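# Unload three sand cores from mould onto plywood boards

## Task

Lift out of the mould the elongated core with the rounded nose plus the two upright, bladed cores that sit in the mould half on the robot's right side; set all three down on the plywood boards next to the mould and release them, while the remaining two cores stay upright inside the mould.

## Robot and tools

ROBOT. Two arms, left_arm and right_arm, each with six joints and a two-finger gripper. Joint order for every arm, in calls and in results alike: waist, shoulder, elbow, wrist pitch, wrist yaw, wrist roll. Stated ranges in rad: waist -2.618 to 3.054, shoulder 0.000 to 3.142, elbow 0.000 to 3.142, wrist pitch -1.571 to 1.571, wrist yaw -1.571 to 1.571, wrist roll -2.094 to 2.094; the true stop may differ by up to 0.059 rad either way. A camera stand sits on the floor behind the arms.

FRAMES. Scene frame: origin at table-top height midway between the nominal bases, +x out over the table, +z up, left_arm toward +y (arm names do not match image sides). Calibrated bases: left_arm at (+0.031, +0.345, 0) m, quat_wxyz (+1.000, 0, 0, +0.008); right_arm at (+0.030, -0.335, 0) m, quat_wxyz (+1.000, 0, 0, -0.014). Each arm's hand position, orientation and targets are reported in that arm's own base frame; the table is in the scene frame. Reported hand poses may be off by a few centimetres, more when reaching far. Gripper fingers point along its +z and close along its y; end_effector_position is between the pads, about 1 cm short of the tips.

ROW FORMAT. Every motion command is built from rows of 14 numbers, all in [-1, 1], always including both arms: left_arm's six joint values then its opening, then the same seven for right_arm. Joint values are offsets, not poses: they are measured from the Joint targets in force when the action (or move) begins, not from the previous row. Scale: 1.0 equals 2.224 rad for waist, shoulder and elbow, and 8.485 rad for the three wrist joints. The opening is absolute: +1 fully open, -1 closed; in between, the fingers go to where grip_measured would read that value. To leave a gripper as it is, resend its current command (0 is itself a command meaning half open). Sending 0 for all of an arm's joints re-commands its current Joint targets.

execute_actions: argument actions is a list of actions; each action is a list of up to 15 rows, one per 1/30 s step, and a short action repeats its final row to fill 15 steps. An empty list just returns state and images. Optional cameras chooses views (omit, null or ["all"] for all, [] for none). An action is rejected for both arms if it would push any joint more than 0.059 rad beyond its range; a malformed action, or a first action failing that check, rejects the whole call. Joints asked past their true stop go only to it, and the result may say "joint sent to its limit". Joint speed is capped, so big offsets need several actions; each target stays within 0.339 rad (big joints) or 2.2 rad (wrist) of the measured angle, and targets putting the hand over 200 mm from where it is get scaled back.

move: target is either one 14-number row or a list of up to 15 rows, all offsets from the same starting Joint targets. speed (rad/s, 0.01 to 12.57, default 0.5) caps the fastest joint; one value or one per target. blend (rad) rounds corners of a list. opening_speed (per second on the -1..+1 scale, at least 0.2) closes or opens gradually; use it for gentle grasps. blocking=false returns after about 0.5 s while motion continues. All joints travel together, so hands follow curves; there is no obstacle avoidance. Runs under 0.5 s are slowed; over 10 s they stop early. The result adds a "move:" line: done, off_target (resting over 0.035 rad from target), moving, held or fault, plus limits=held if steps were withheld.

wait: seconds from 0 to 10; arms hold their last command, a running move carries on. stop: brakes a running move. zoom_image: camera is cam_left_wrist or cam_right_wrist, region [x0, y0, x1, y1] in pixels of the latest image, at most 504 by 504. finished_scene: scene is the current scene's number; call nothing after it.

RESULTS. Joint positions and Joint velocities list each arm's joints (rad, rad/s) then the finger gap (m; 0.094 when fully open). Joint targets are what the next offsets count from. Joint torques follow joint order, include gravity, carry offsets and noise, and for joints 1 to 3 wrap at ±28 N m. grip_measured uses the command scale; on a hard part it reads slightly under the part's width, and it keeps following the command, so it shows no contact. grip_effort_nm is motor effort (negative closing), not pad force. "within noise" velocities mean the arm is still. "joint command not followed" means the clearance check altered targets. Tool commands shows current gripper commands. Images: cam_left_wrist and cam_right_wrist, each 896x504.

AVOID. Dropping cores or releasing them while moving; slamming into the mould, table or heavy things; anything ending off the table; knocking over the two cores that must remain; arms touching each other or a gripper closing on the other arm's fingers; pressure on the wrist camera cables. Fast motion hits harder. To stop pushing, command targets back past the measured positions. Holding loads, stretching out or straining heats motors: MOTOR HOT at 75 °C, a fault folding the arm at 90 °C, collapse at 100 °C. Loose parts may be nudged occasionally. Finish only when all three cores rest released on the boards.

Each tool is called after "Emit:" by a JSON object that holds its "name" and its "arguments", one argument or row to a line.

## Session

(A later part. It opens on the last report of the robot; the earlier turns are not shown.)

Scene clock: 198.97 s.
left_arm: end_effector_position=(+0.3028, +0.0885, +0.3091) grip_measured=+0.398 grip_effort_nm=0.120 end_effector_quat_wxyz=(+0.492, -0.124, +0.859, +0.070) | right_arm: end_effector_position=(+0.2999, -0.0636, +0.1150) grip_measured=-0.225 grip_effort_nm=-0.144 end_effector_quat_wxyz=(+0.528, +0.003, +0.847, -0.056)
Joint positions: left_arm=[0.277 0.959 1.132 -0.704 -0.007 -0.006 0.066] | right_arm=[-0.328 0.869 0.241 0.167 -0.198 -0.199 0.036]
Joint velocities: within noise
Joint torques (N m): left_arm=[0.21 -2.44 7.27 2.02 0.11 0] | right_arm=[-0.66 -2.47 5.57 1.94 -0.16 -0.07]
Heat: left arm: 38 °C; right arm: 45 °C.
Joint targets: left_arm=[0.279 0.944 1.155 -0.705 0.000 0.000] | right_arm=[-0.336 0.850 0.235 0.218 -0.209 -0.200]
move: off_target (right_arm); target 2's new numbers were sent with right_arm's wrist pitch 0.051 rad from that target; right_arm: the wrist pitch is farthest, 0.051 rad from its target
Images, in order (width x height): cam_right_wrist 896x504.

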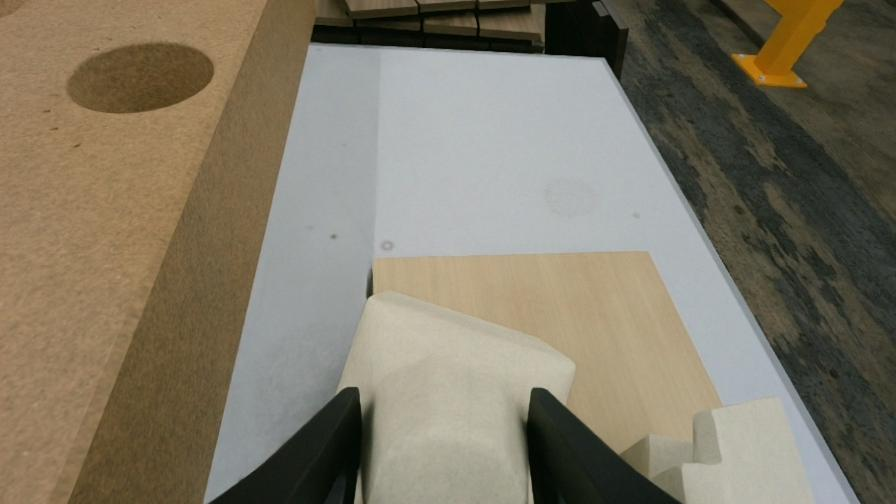

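Emit:
{"name": "move", "arguments": {
  "target": [
    [0,0,0,0,0,0,0.4,0,0.0022,-0.0022,-0.0115,0,0,-0.225],
    [0,0,0,0,0,0,0.4,0,0.018,-0.021,-0.007,0,0,-0.225]
  ],
  "speed": 0.08,
  "cameras": ["cam_right_wrist"]
}}

Scene clock: 205.93 s.
left_arm: end_effector_position=(+0.3028, +0.0885, +0.3091) grip_measured=+0.398 grip_effort_nm=0.120 end_effector_quat_wxyz=(+0.492, -0.124, +0.859, +0.070) | right_arm: end_effector_position=(+0.2998, -0.0629, +0.1117) grip_measured=-0.222 grip_effort_nm=-0.125 end_effector_quat_wxyz=(+0.533, +0.000, +0.844, -0.057)
Joint positions: left_arm=[0.277 0.959 1.132 -0.704 -0.007 -0.006 0.066] | right_arm=[-0.328 0.877 0.217 0.211 -0.201 -0.202 0.037]
Joint velocities: within noise
Joint torques (N m): left_arm=[0.21 -2.45 7.27 2.04 0.1 0.03] | right_arm=[-0.68 0.14 3.82 0.98 -0.12 -0.02]
Heat: left arm: 38 °C; right arm: 44 °C.
Joint targets: left_arm=[0.279 0.944 1.155 -0.705 0.000 0.000] | right_arm=[-0.336 0.890 0.188 0.158 -0.210 -0.200]
move: off_target (right_arm); right_arm: the wrist pitch is farthest, 0.053 rad from its target
Images, in order (width x height): cam_right_wrist 896x504.

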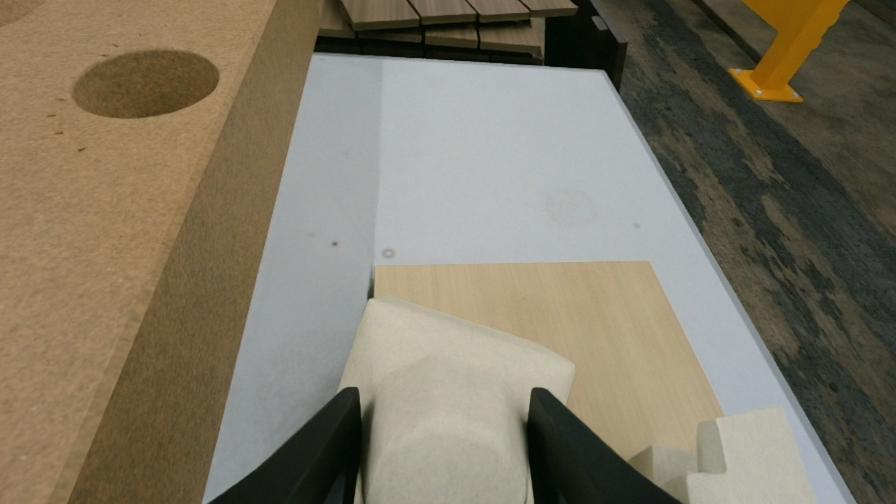

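Emit:
{"name": "move", "arguments": {
  "target": [
    [0,0,0,0,0,0,0.4,0,0,0,0,0,0,-0.65],
    [0,0,0,0,0,0,0.4,0.004,0.098,0.1075,0.0273,0,0,-0.65],
    [0,0,0,0,0,0,0.4,0.004,0.1394,0.0755,0.045,0,0,-0.65]
  ],
  "speed": [0.2,0.2,0.12],
  "cameras": ["cam_right_wrist"]
}}

Scene clock: 220.70 s.
left_arm: end_effector_position=(+0.3027, +0.0885, +0.3090) grip_measured=+0.398 grip_effort_nm=0.125 end_effector_quat_wxyz=(+0.492, -0.124, +0.859, +0.070) | right_arm: end_effector_position=(+0.3504, -0.0793, +0.1190) grip_measured=-0.273 grip_effort_nm=-1.004 end_effector_quat_wxyz=(+0.544, -0.003, +0.837, -0.059)
Joint positions: left_arm=[0.277 0.959 1.132 -0.704 -0.007 -0.006 0.066] | right_arm=[-0.328 1.206 0.353 0.431 -0.206 -0.203 0.034]
Joint velocities: within noise
Joint torques (N m): left_arm=[0.23 -2.44 7.25 2.05 0.11 0] | right_arm=[0.1 -3.29 5.78 2.46 -0.09 -0.01]
Heat: left arm: 38 °C; right arm: 42 °C.
Joint targets: left_arm=[0.279 0.944 1.155 -0.705 0.000 0.000] | right_arm=[-0.327 1.200 0.356 0.540 -0.210 -0.200]
move: off_target (right_arm); right_arm: the wrist pitch is farthest, 0.108 rad from its target
Images, in order (width x height): cam_right_wrist 896x504.

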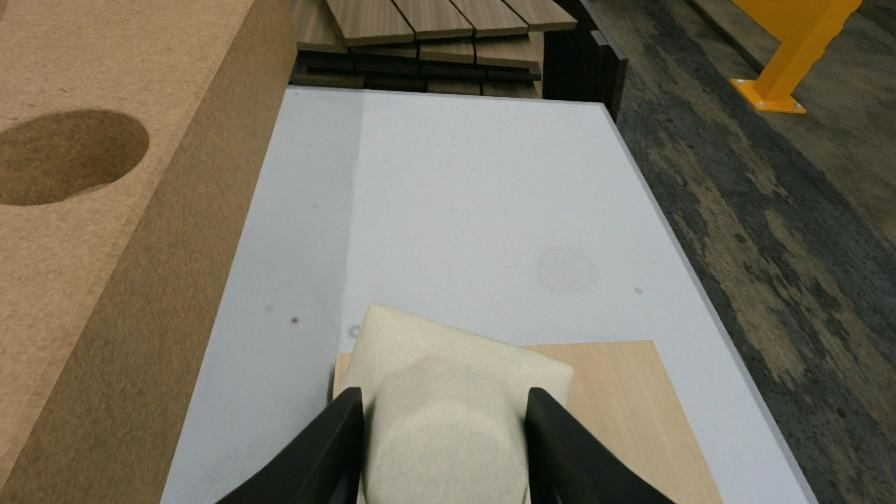

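Emit:
{"name": "move", "arguments": {
  "target": [0,0,0,0,0,0,0.4,0,-0.0674,-0.045,-0.0177,0,0,-0.245],
  "speed": 0.1,
  "opening_speed": 0.2,
  "cameras": ["cam_right_wrist"]
}}

Scene clock: 226.47 s.
left_arm: end_effector_position=(+0.3027, +0.0885, +0.3090) grip_measured=+0.398 grip_effort_nm=0.129 end_effector_quat_wxyz=(+0.492, -0.124, +0.859, +0.070) | right_arm: end_effector_position=(+0.3261, -0.0711, +0.1145) grip_measured=-0.245 grip_effort_nm=-0.198 end_effector_quat_wxyz=(+0.545, -0.003, +0.837, -0.059)
Joint positions: left_arm=[0.277 0.959 1.132 -0.704 -0.007 -0.006 0.066] | right_arm=[-0.328 1.069 0.265 0.384 -0.206 -0.203 0.035]
Joint velocities: within noise
Joint torques (N m): left_arm=[0.28 -2.39 7.35 2.07 0.11 0.02] | right_arm=[0.12 -3.52 4.97 1.54 -0.09 -0.01]
Heat: left arm: 38 °C; right arm: 43 °C.
Joint targets: left_arm=[0.279 0.944 1.155 -0.705 0.000 0.000] | right_arm=[-0.327 1.050 0.256 0.390 -0.209 -0.200]
move: done
Images, in order (width x height): cam_right_wrist 896x504.

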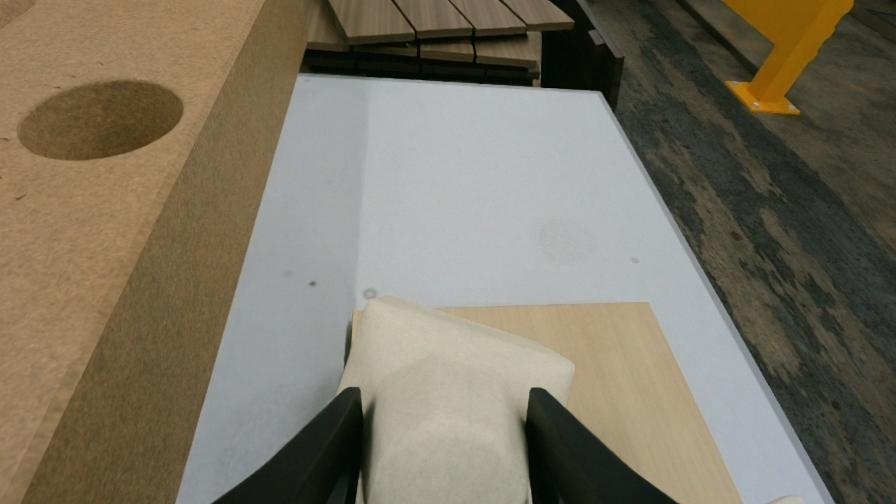

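Emit:
{"name": "move", "arguments": {
  "target": [-0.2154,0.3849,0.4249,0.0513,0.1414,0,0.4,0,0,0,0,0,0,-0.24],
  "speed": 1.0,
  "cameras": ["cam_left_wrist"]
}}

Emit:
{"name": "zoom_image", "arguments": {
  "camera": "cam_left_wrist",
  "region": [440, 240, 680, 430]
}}

Scene clock: 232.40 s.
left_arm: end_effector_position=(+0.3911, -0.2487, +0.5041) grip_measured=+0.398 grip_effort_nm=0.110 end_effector_quat_wxyz=(+0.544, +0.452, +0.543, -0.453) | right_arm: end_effector_position=(+0.3261, -0.0711, +0.1144) grip_measured=-0.236 grip_effort_nm=-0.198 end_effector_quat_wxyz=(+0.545, -0.003, +0.837, -0.059)
Joint positions: left_arm=[-0.199 1.789 2.076 -0.282 1.189 -0.006 0.066] | right_arm=[-0.328 1.069 0.265 0.383 -0.206 -0.203 0.036]
Joint velocities: within noise
Joint torques (N m): left_arm=[-0.01 -6.76 6.87 1.87 0.18 0.01] | right_arm=[0.1 -3.52 4.98 1.54 -0.09 -0.01]
Heat: left arm: 39 °C; right arm: 43 °C.
Joint targets: left_arm=[-0.200 1.801 2.100 -0.270 1.200 0.000] | right_arm=[-0.327 1.050 0.256 0.390 -0.209 -0.200]
move: done
Images, in order (width x height): cam_left_wrist 896x504.

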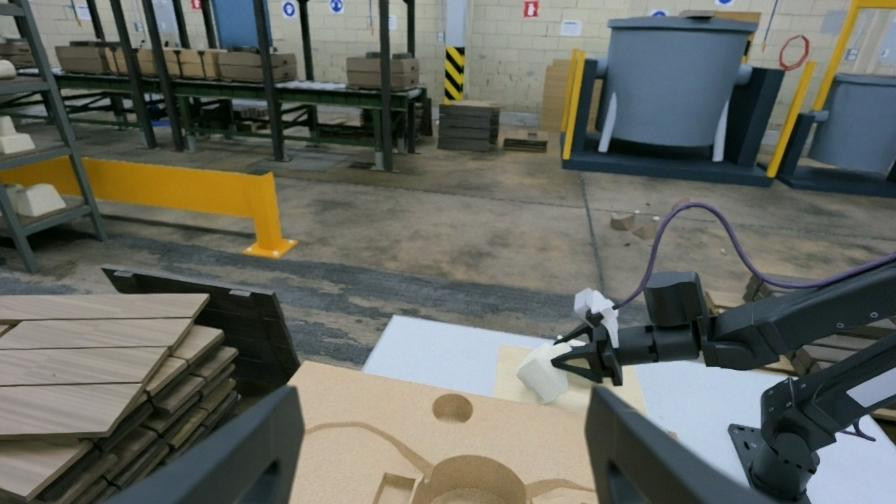

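Scaled by 2.100.

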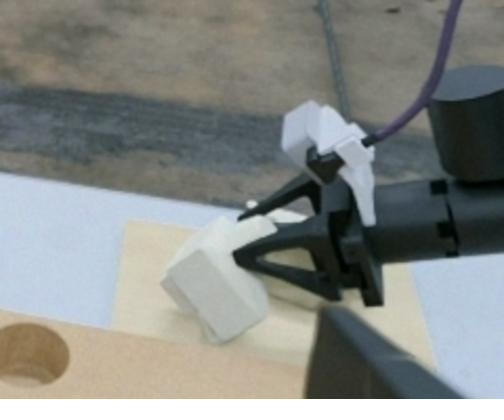

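Emit:
{"name": "move", "arguments": {
  "target": [0,0,0,0,0,0,0.4,0,0,-0.0296,-0.0047,0,0,-0.22],
  "speed": 0.06
}}

Emit:
{"name": "zoom_image", "arguments": {
  "camera": "cam_left_wrist",
  "region": [440, 240, 680, 430]
}}

Scene clock: 238.20 s.
left_arm: end_effector_position=(+0.3909, -0.2487, +0.5041) grip_measured=+0.398 grip_effort_nm=0.110 end_effector_quat_wxyz=(+0.544, +0.452, +0.543, -0.453) | right_arm: end_effector_position=(+0.3192, -0.0688, +0.1095) grip_measured=-0.219 grip_effort_nm=-0.051 end_effector_quat_wxyz=(+0.549, -0.005, +0.833, -0.061)
Joint positions: left_arm=[-0.199 1.789 2.076 -0.281 1.19 -0.006 0.066] | right_arm=[-0.328 1.045 0.22 0.416 -0.206 -0.205 0.037]
Joint velocities: within noise
Joint torques (N m): left_arm=[0.01 -6.8 6.83 1.84 0.16 0.01] | right_arm=[0.12 -1.35 3.41 0.9 -0.09 0.01]
Heat: left arm: 39 °C; right arm: 42 °C.
Joint targets: left_arm=[-0.200 1.801 2.100 -0.270 1.200 0.000] | right_arm=[-0.327 1.051 0.190 0.350 -0.209 -0.201]
move: off_target (right_arm); right_arm: the wrist pitch is farthest, 0.066 rad from its target

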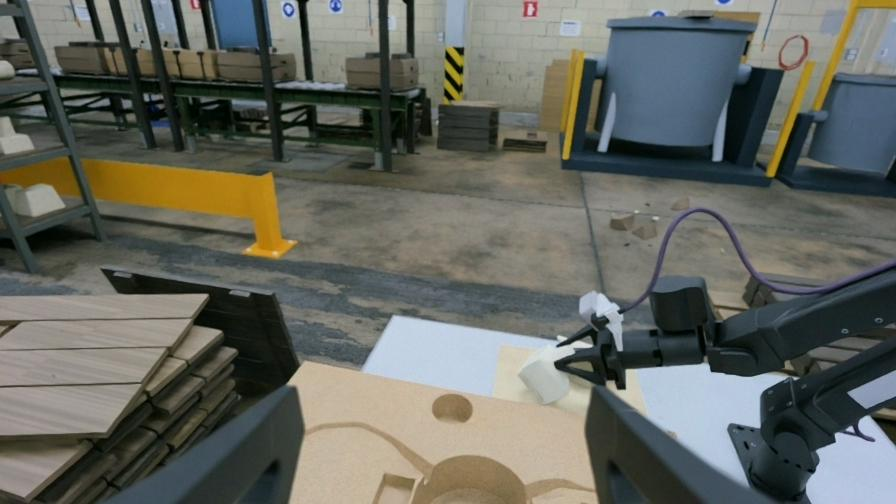

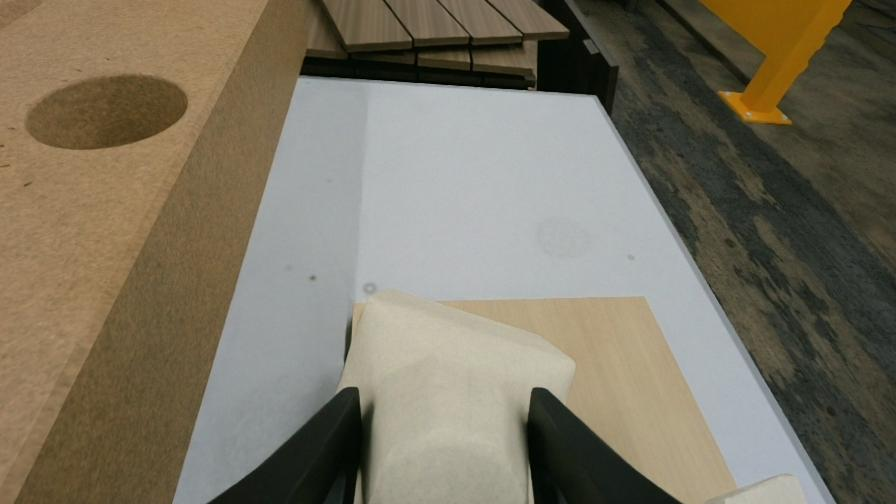

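Scaled by 2.100.

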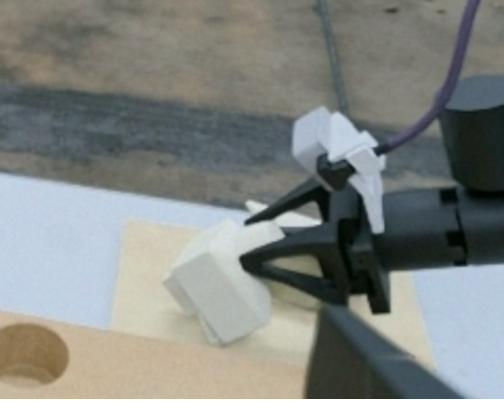

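Emit:
{"name": "move", "arguments": {
  "target": [0,0,0,0,0,0,0.4,0,-0.09,-0.054,0.003,0,0,-0.22],
  "speed": 0.1
}}

Emit:
{"name": "zoom_image", "arguments": {
  "camera": "cam_left_wrist",
  "region": [440, 240, 680, 430]
}}

Scene clock: 254.87 s.
left_arm: end_effector_position=(+0.3909, -0.2487, +0.5042) grip_measured=+0.398 grip_effort_nm=0.120 end_effector_quat_wxyz=(+0.544, +0.452, +0.542, -0.453) | right_arm: end_effector_position=(+0.2880, -0.0618, +0.0932) grip_measured=-0.219 grip_effort_nm=-0.051 end_effector_quat_wxyz=(+0.552, -0.001, +0.831, -0.071)
Joint positions: left_arm=[-0.199 1.789 2.076 -0.281 1.191 -0.006 0.066] | right_arm=[-0.328 0.861 0.082 0.381 -0.186 -0.208 0.037]
Joint velocities: within noise
Joint torques (N m): left_arm=[-0.1 -6.79 6.99 1.86 0.15 0.02] | right_arm=[0.13 -1.48 4.88 1.44 -0.27 0.03]
Heat: left arm: 39 °C; right arm: 41 °C.
Joint targets: left_arm=[-0.200 1.801 2.100 -0.270 1.200 0.000] | right_arm=[-0.327 0.850 0.070 0.375 -0.209 -0.200]
move: done

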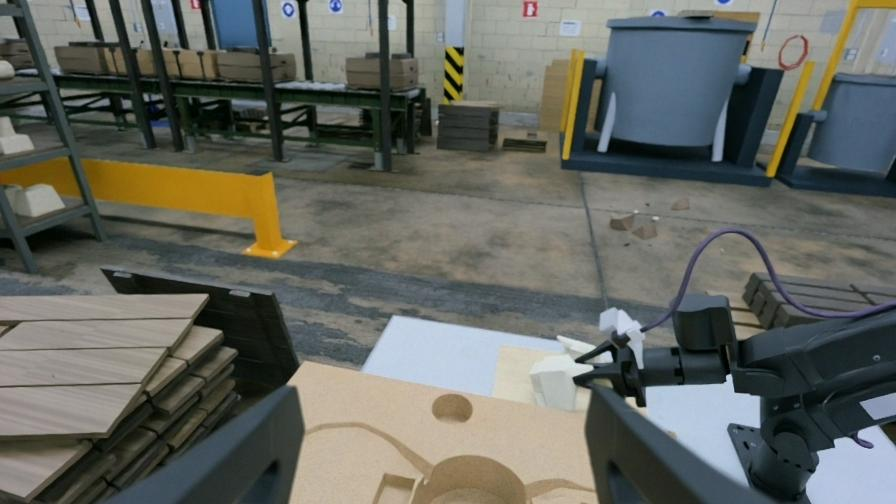

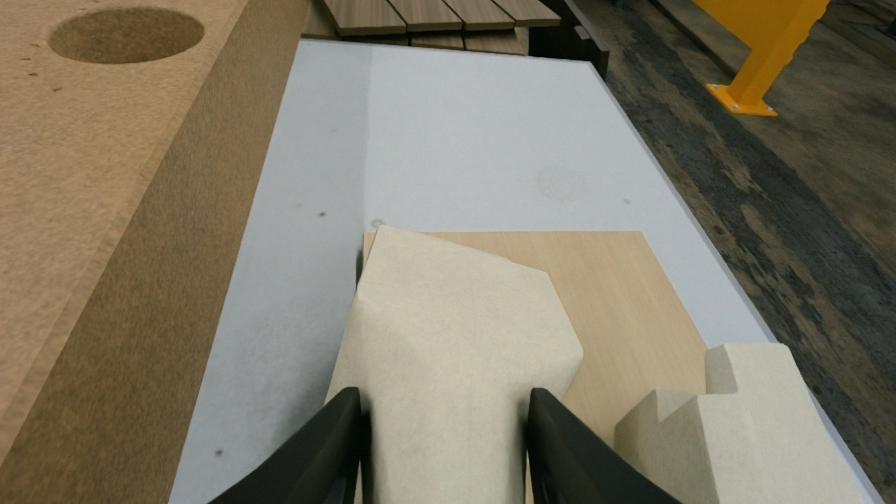

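Scaled by 2.100.

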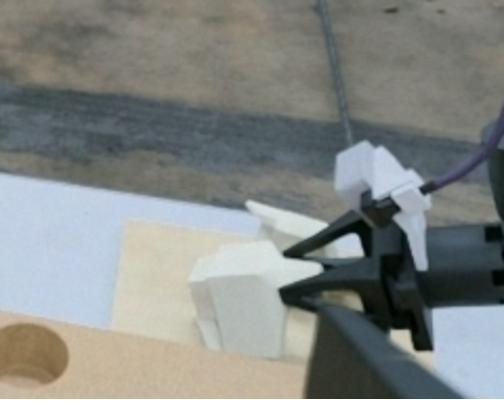

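Emit:
{"name": "move", "arguments": {
  "target": [0,0,0,0,0,0,0.4,0,0.002,-0.002,0,0,0,0.1],
  "speed": 0.1,
  "opening_speed": 0.2
}}

Emit:
{"name": "zoom_image", "arguments": {
  "camera": "cam_left_wrist",
  "region": [440, 240, 680, 430]
}}

Scene clock: 260.47 s.
left_arm: end_effector_position=(+0.3909, -0.2487, +0.5042) grip_measured=+0.398 grip_effort_nm=0.115 end_effector_quat_wxyz=(+0.544, +0.452, +0.542, -0.453) | right_arm: end_effector_position=(+0.2849, -0.0587, +0.0858) grip_measured=+0.097 grip_effort_nm=0.183 end_effector_quat_wxyz=(+0.542, -0.002, +0.838, -0.063)
Joint positions: left_arm=[-0.199 1.789 2.076 -0.281 1.191 -0.006 0.066] | right_arm=[-0.328 0.861 0.074 0.362 -0.197 -0.206 0.052]
Joint velocities: within noise
Joint torques (N m): left_arm=[0.06 -6.72 6.97 1.87 0.12 0.03] | right_arm=[0.12 -1.1 5.08 1.6 -0.17 0.03]
Heat: left arm: 39 °C; right arm: 41 °C.
Joint targets: left_arm=[-0.200 1.801 2.100 -0.270 1.200 0.000] | right_arm=[-0.327 0.855 0.065 0.376 -0.210 -0.200]
move: done

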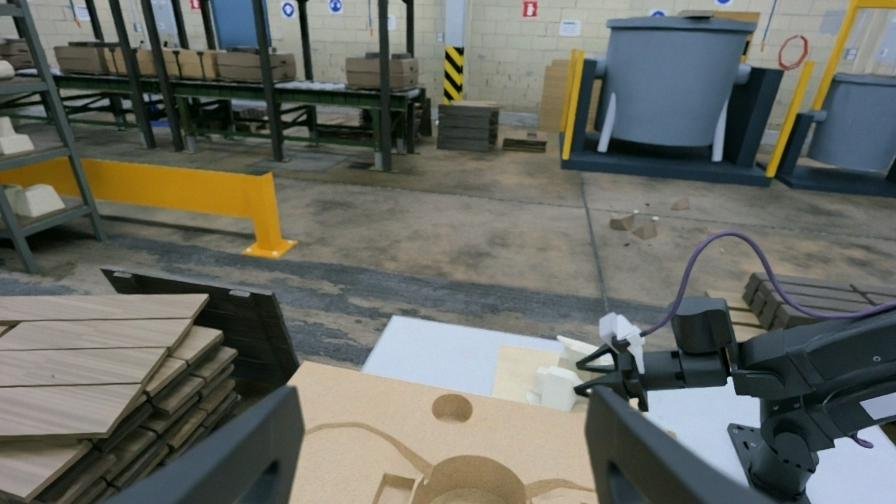

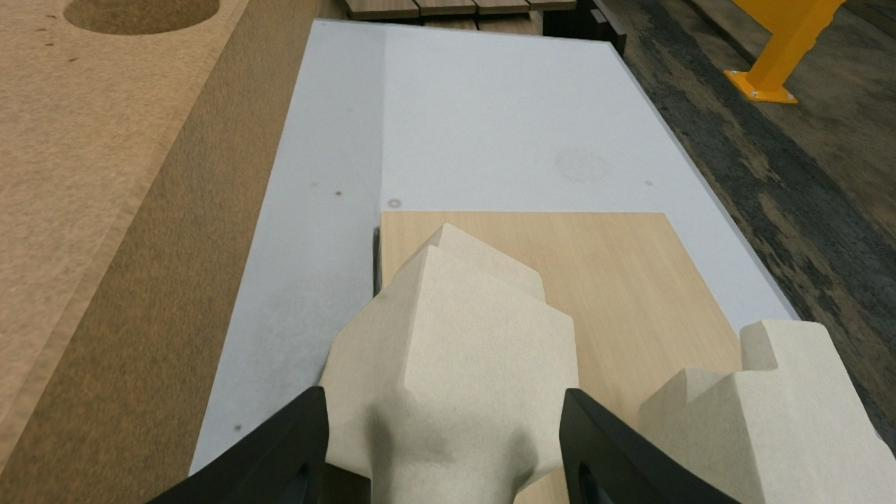

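Scaled by 2.100.

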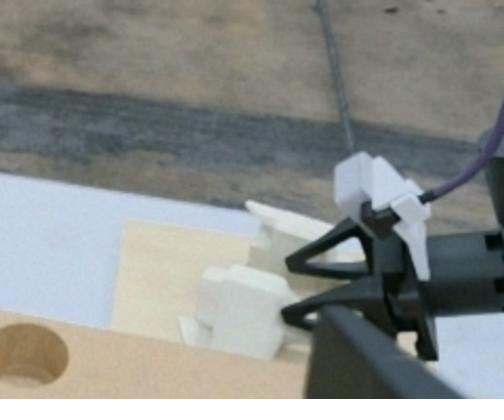

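Emit:
{"name": "move", "arguments": {
  "target": [0,0,0,0,0,0,0.4,-0.0247,0,0.002,0,0,0,0.1],
  "speed": 0.06,
  "cameras": ["cam_right_wrist","cam_left_wrist"]
}}

Emit:
{"name": "zoom_image", "arguments": {
  "camera": "cam_left_wrist",
  "region": [480, 320, 660, 420]
}}

Scene clock: 266.73 s.
left_arm: end_effector_position=(+0.3909, -0.2487, +0.5042) grip_measured=+0.398 grip_effort_nm=0.110 end_effector_quat_wxyz=(+0.544, +0.452, +0.542, -0.453) | right_arm: end_effector_position=(+0.2819, -0.0716, +0.0858) grip_measured=+0.097 grip_effort_nm=0.183 end_effector_quat_wxyz=(+0.541, +0.017, +0.838, -0.075)
Joint positions: left_arm=[-0.199 1.789 2.076 -0.281 1.191 -0.006 0.066] | right_arm=[-0.374 0.861 0.074 0.362 -0.198 -0.206 0.052]
Joint velocities: within noise
Joint torques (N m): left_arm=[0.05 -6.69 6.95 1.87 0.13 0.01] | right_arm=[-0.64 -1.09 5.41 1.6 -0.16 0.03]
Heat: left arm: 39 °C; right arm: 42 °C.
Joint targets: left_arm=[-0.200 1.801 2.100 -0.270 1.200 0.000] | right_arm=[-0.382 0.855 0.070 0.376 -0.210 -0.200]
move: done

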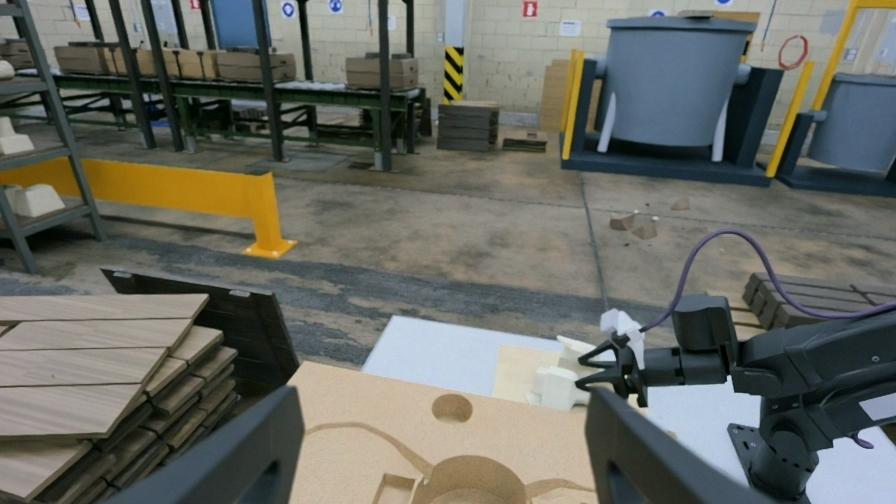

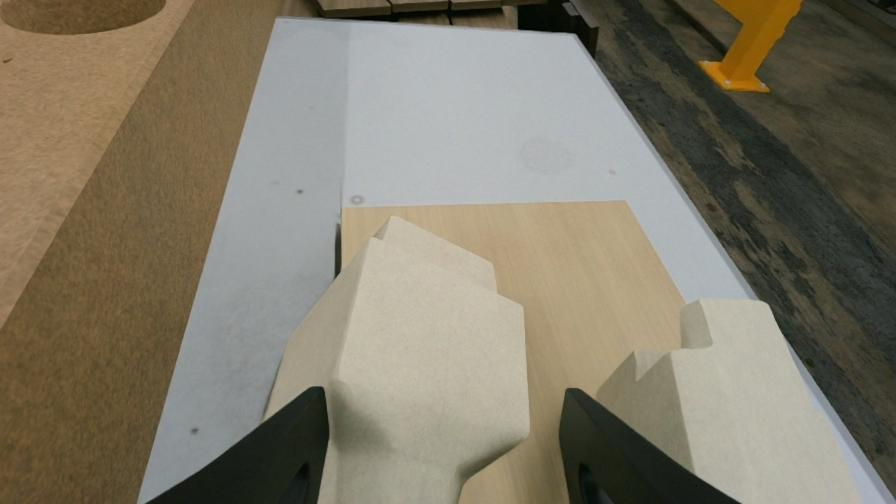

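Scaled by 2.800.

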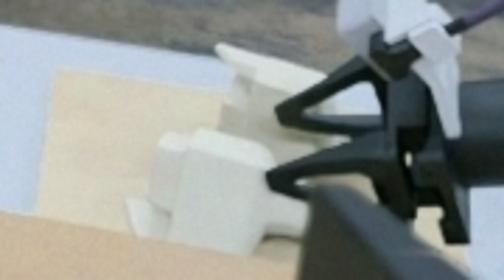

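Emit:
{"name": "move", "arguments": {
  "target": [0,0,0,0,0,0,0.4,-0.0247,0,0.0,0,0,0,0.1],
  "speed": 0.06,
  "cameras": ["cam_right_wrist"]
}}

Scene clock: 271.07 s.
left_arm: end_effector_position=(+0.3909, -0.2487, +0.5042) grip_measured=+0.398 grip_effort_nm=0.125 end_effector_quat_wxyz=(+0.544, +0.452, +0.542, -0.453) | right_arm: end_effector_position=(+0.2782, -0.0847, +0.0859) grip_measured=+0.097 grip_effort_nm=0.173 end_effector_quat_wxyz=(+0.539, +0.036, +0.837, -0.085)
Joint positions: left_arm=[-0.199 1.789 2.076 -0.281 1.191 -0.006 0.066] | right_arm=[-0.427 0.861 0.074 0.362 -0.207 -0.206 0.052]
Joint velocities: within noise
Joint torques (N m): left_arm=[-0.01 -6.78 6.97 1.88 0.15 0] | right_arm=[-0.83 -1.1 5.42 1.6 -0.08 0.03]
Heat: left arm: 39 °C; right arm: 42 °C.
Joint targets: left_arm=[-0.200 1.801 2.100 -0.270 1.200 0.000] | right_arm=[-0.437 0.855 0.070 0.376 -0.209 -0.200]
move: done
Images, in order (width x height): cam_right_wrist 896x504.

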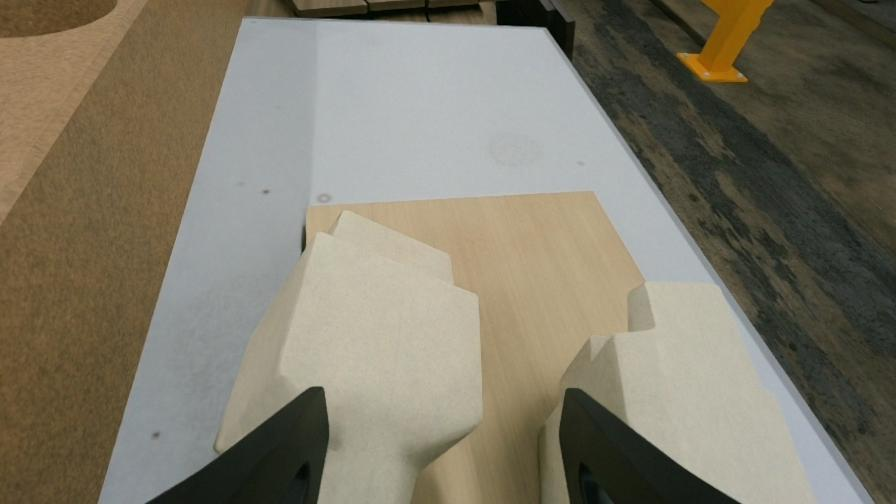

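Emit:
{"name": "move", "arguments": {
  "target": [0,0,0,0,0,0,0.4,0.045,-0.02,0.12,-0.056,0,0,0.3],
  "speed": 0.25,
  "cameras": ["cam_right_wrist","cam_left_wrist"]
}}

Emit:
{"name": "zoom_image", "arguments": {
  "camera": "cam_left_wrist",
  "region": [480, 320, 660, 420]
}}

Scene clock: 286.83 s.
left_arm: end_effector_position=(+0.3909, -0.2487, +0.5042) grip_measured=+0.398 grip_effort_nm=0.125 end_effector_quat_wxyz=(+0.544, +0.452, +0.542, -0.453) | right_arm: end_effector_position=(+0.2801, -0.0600, +0.0994) grip_measured=+0.297 grip_effort_nm=0.178 end_effector_quat_wxyz=(+0.464, +0.014, +0.885, -0.035)
Joint positions: left_arm=[-0.199 1.789 2.076 -0.281 1.191 -0.006 0.066] | right_arm=[-0.344 0.823 0.303 -0.099 -0.207 -0.206 0.061]
Joint velocities: within noise
Joint torques (N m): left_arm=[-0.14 -6.74 6.89 1.86 0.15 0.02] | right_arm=[0.66 -1.74 8.79 1.34 -0.09 0.02]
Heat: left arm: 39 °C; right arm: 42 °C.
Joint targets: left_arm=[-0.200 1.801 2.100 -0.270 1.200 0.000] | right_arm=[-0.337 0.810 0.337 -0.100 -0.209 -0.200]
move: done

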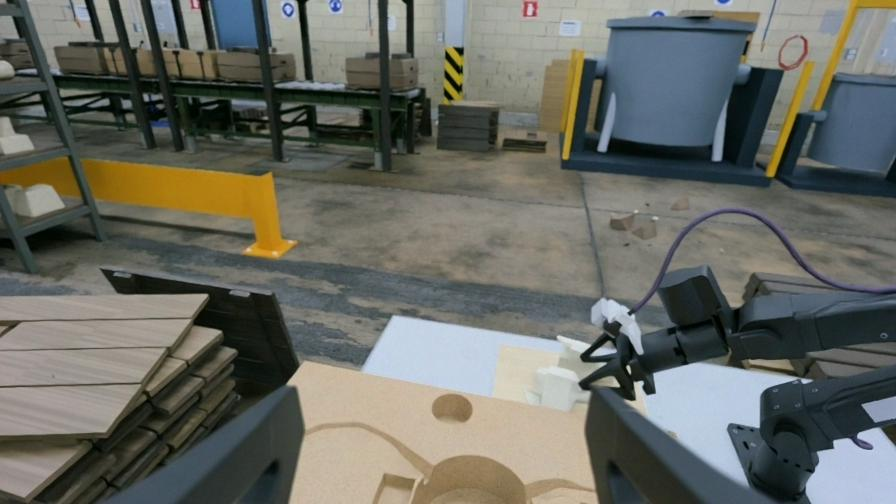

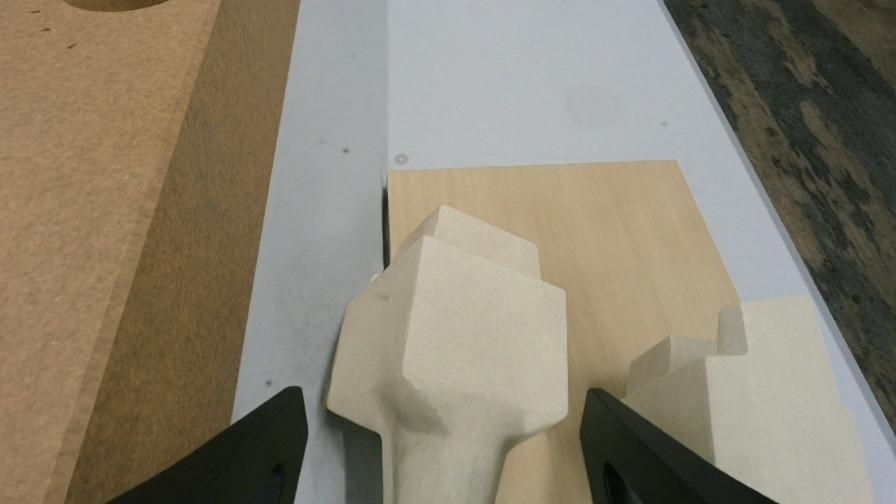

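Scaled by 2.800.

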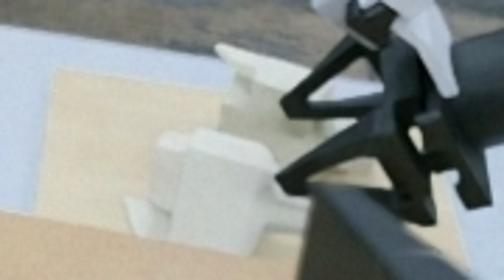

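Emit:
{"name": "move", "arguments": {
  "target": [
    [0,0,0,0,0,0,0.4,0,0.0337,0,-0.0094,0,0,0.3],
    [0,0,0,0,0,0,0.4,0,0.0337,0,-0.0094,0,0,-0.3]
  ],
  "speed": 0.12,
  "opening_speed": 0.4,
  "cameras": ["cam_right_wrist"]
}}

Scene clock: 297.07 s.
left_arm: end_effector_position=(+0.3908, -0.2488, +0.5042) grip_measured=+0.398 grip_effort_nm=0.120 end_effector_quat_wxyz=(+0.544, +0.452, +0.542, -0.453) | right_arm: end_effector_position=(+0.2663, -0.0551, +0.0685) grip_measured=-0.297 grip_effort_nm=-0.129 end_effector_quat_wxyz=(+0.403, +0.022, +0.915, -0.015)
Joint positions: left_arm=[-0.199 1.789 2.076 -0.281 1.191 -0.006 0.066] | right_arm=[-0.344 0.884 0.303 -0.179 -0.207 -0.206 0.033]
Joint velocities: within noise
Joint torques (N m): left_arm=[-0.05 -6.72 6.94 1.86 0.13 0.01] | right_arm=[0.69 -0.84 8.58 1.23 -0.1 0.02]
Heat: left arm: 39 °C; right arm: 42 °C.
Joint targets: left_arm=[-0.200 1.801 2.100 -0.270 1.200 0.000] | right_arm=[-0.337 0.885 0.337 -0.179 -0.209 -0.200]
move: done
Images, in order (width x height): cam_right_wrist 896x504.

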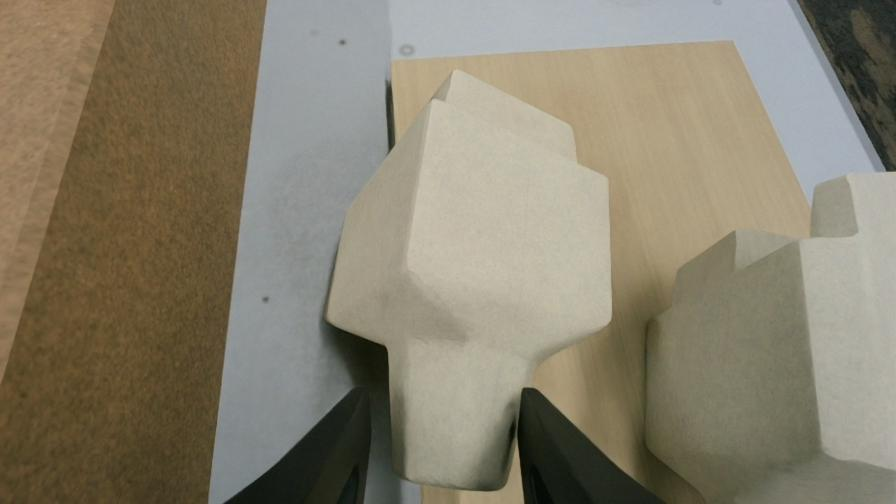

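Emit:
{"name": "move", "arguments": {
  "target": [
    [0,0,0,0,0,0,0.4,0,0,0,0,0,0,-0.5],
    [0,0,0,0,0,0,0.4,-0.031,0,0,0,0,0,-0.5]
  ],
  "speed": 0.07,
  "opening_speed": 0.4,
  "cameras": ["cam_right_wrist"]
}}

Scene clock: 303.67 s.
left_arm: end_effector_position=(+0.3908, -0.2488, +0.5042) grip_measured=+0.398 grip_effort_nm=0.115 end_effector_quat_wxyz=(+0.544, +0.452, +0.542, -0.453) | right_arm: end_effector_position=(+0.2633, -0.0664, +0.0684) grip_measured=-0.498 grip_effort_nm=-0.530 end_effector_quat_wxyz=(+0.403, +0.043, +0.914, -0.021)
Joint positions: left_arm=[-0.199 1.789 2.076 -0.281 1.191 -0.006 0.066] | right_arm=[-0.393 0.884 0.303 -0.181 -0.216 -0.206 0.024]
Joint velocities: within noise
Joint torques (N m): left_arm=[0.02 -6.72 6.9 1.87 0.15 0.01] | right_arm=[-1.05 -0.85 8.54 1.25 -0.03 0.02]
Heat: left arm: 39 °C; right arm: 42 °C.
Joint targets: left_arm=[-0.200 1.801 2.100 -0.270 1.200 0.000] | right_arm=[-0.406 0.885 0.337 -0.179 -0.209 -0.200]
move: done
Images, in order (width x height): cam_right_wrist 896x504.

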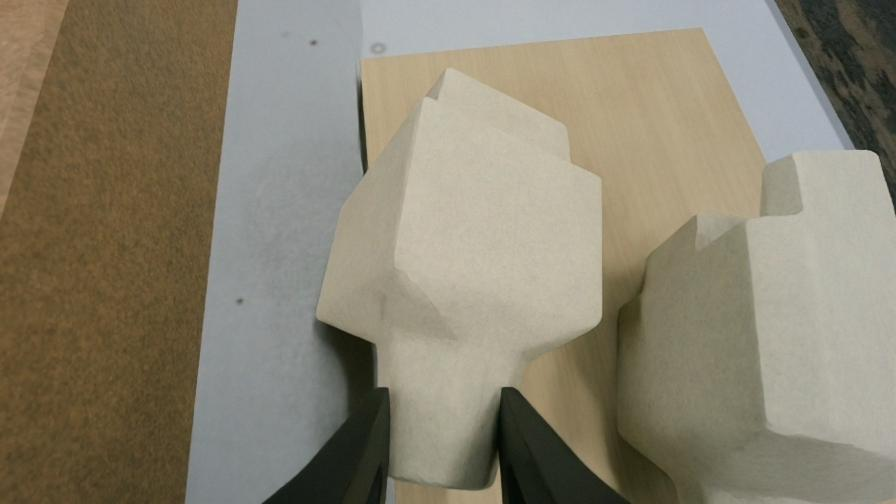

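Emit:
{"name": "move", "arguments": {
  "target": [
    [0,0,0,0,0,0,0.4,0.004,0,0,0,0,0,0.2],
    [0,0,0,0,0,0,0.4,0.004,-0.1,0.05,-0.02,0,0,0.2]
  ],
  "speed": [0.05,0.3],
  "opening_speed": 0.3
}}

Emit:
{"name": "zoom_image", "arguments": {
  "camera": "cam_left_wrist",
  "region": [480, 320, 660, 420]
}}

Scene clock: 311.63 s.
left_arm: end_effector_position=(+0.3908, -0.2488, +0.5042) grip_measured=+0.398 grip_effort_nm=0.110 end_effector_quat_wxyz=(+0.544, +0.452, +0.542, -0.453) | right_arm: end_effector_position=(+0.2632, -0.0675, +0.1399) grip_measured=+0.197 grip_effort_nm=0.183 end_effector_quat_wxyz=(+0.471, +0.034, +0.880, -0.048)
Joint positions: left_arm=[-0.199 1.789 2.076 -0.281 1.191 -0.006 0.066] | right_arm=[-0.393 0.671 0.417 -0.346 -0.21 -0.205 0.056]
Joint velocities: within noise
Joint torques (N m): left_arm=[-0.1 -6.74 6.89 1.86 0.13 -0.01] | right_arm=[-0.28 -0.68 8.77 1.34 -0.07 0.02]
Heat: left arm: 39 °C; right arm: 42 °C.
Joint targets: left_arm=[-0.200 1.801 2.100 -0.270 1.200 0.000] | right_arm=[-0.397 0.663 0.448 -0.349 -0.210 -0.200]
move: done

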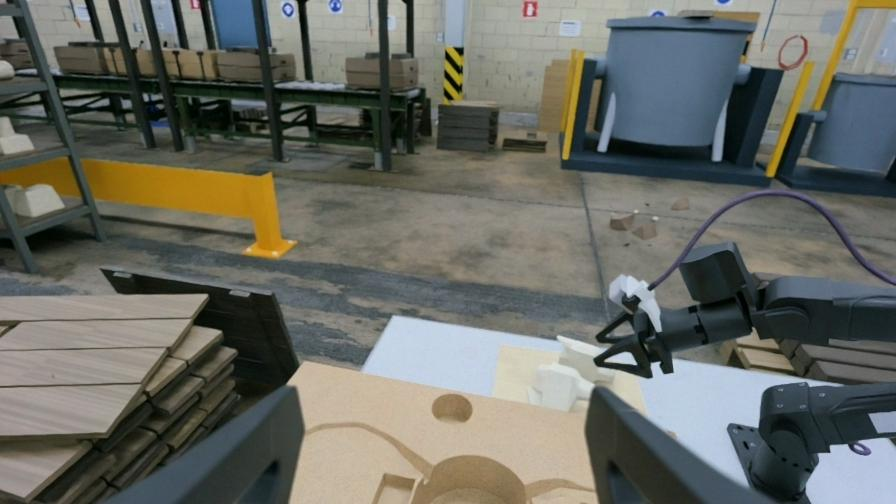

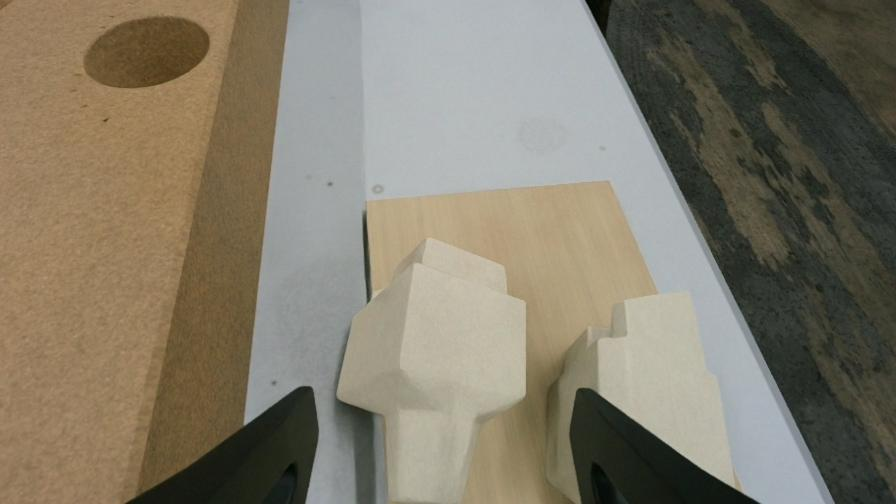

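Scaled by 2.800.

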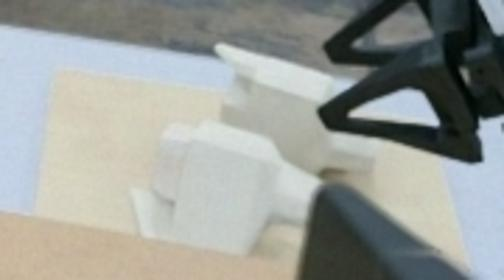

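Emit:
{"name": "finished_scene", "arguments": {
  "scene": 2
}}

The scene is finished: the task was done.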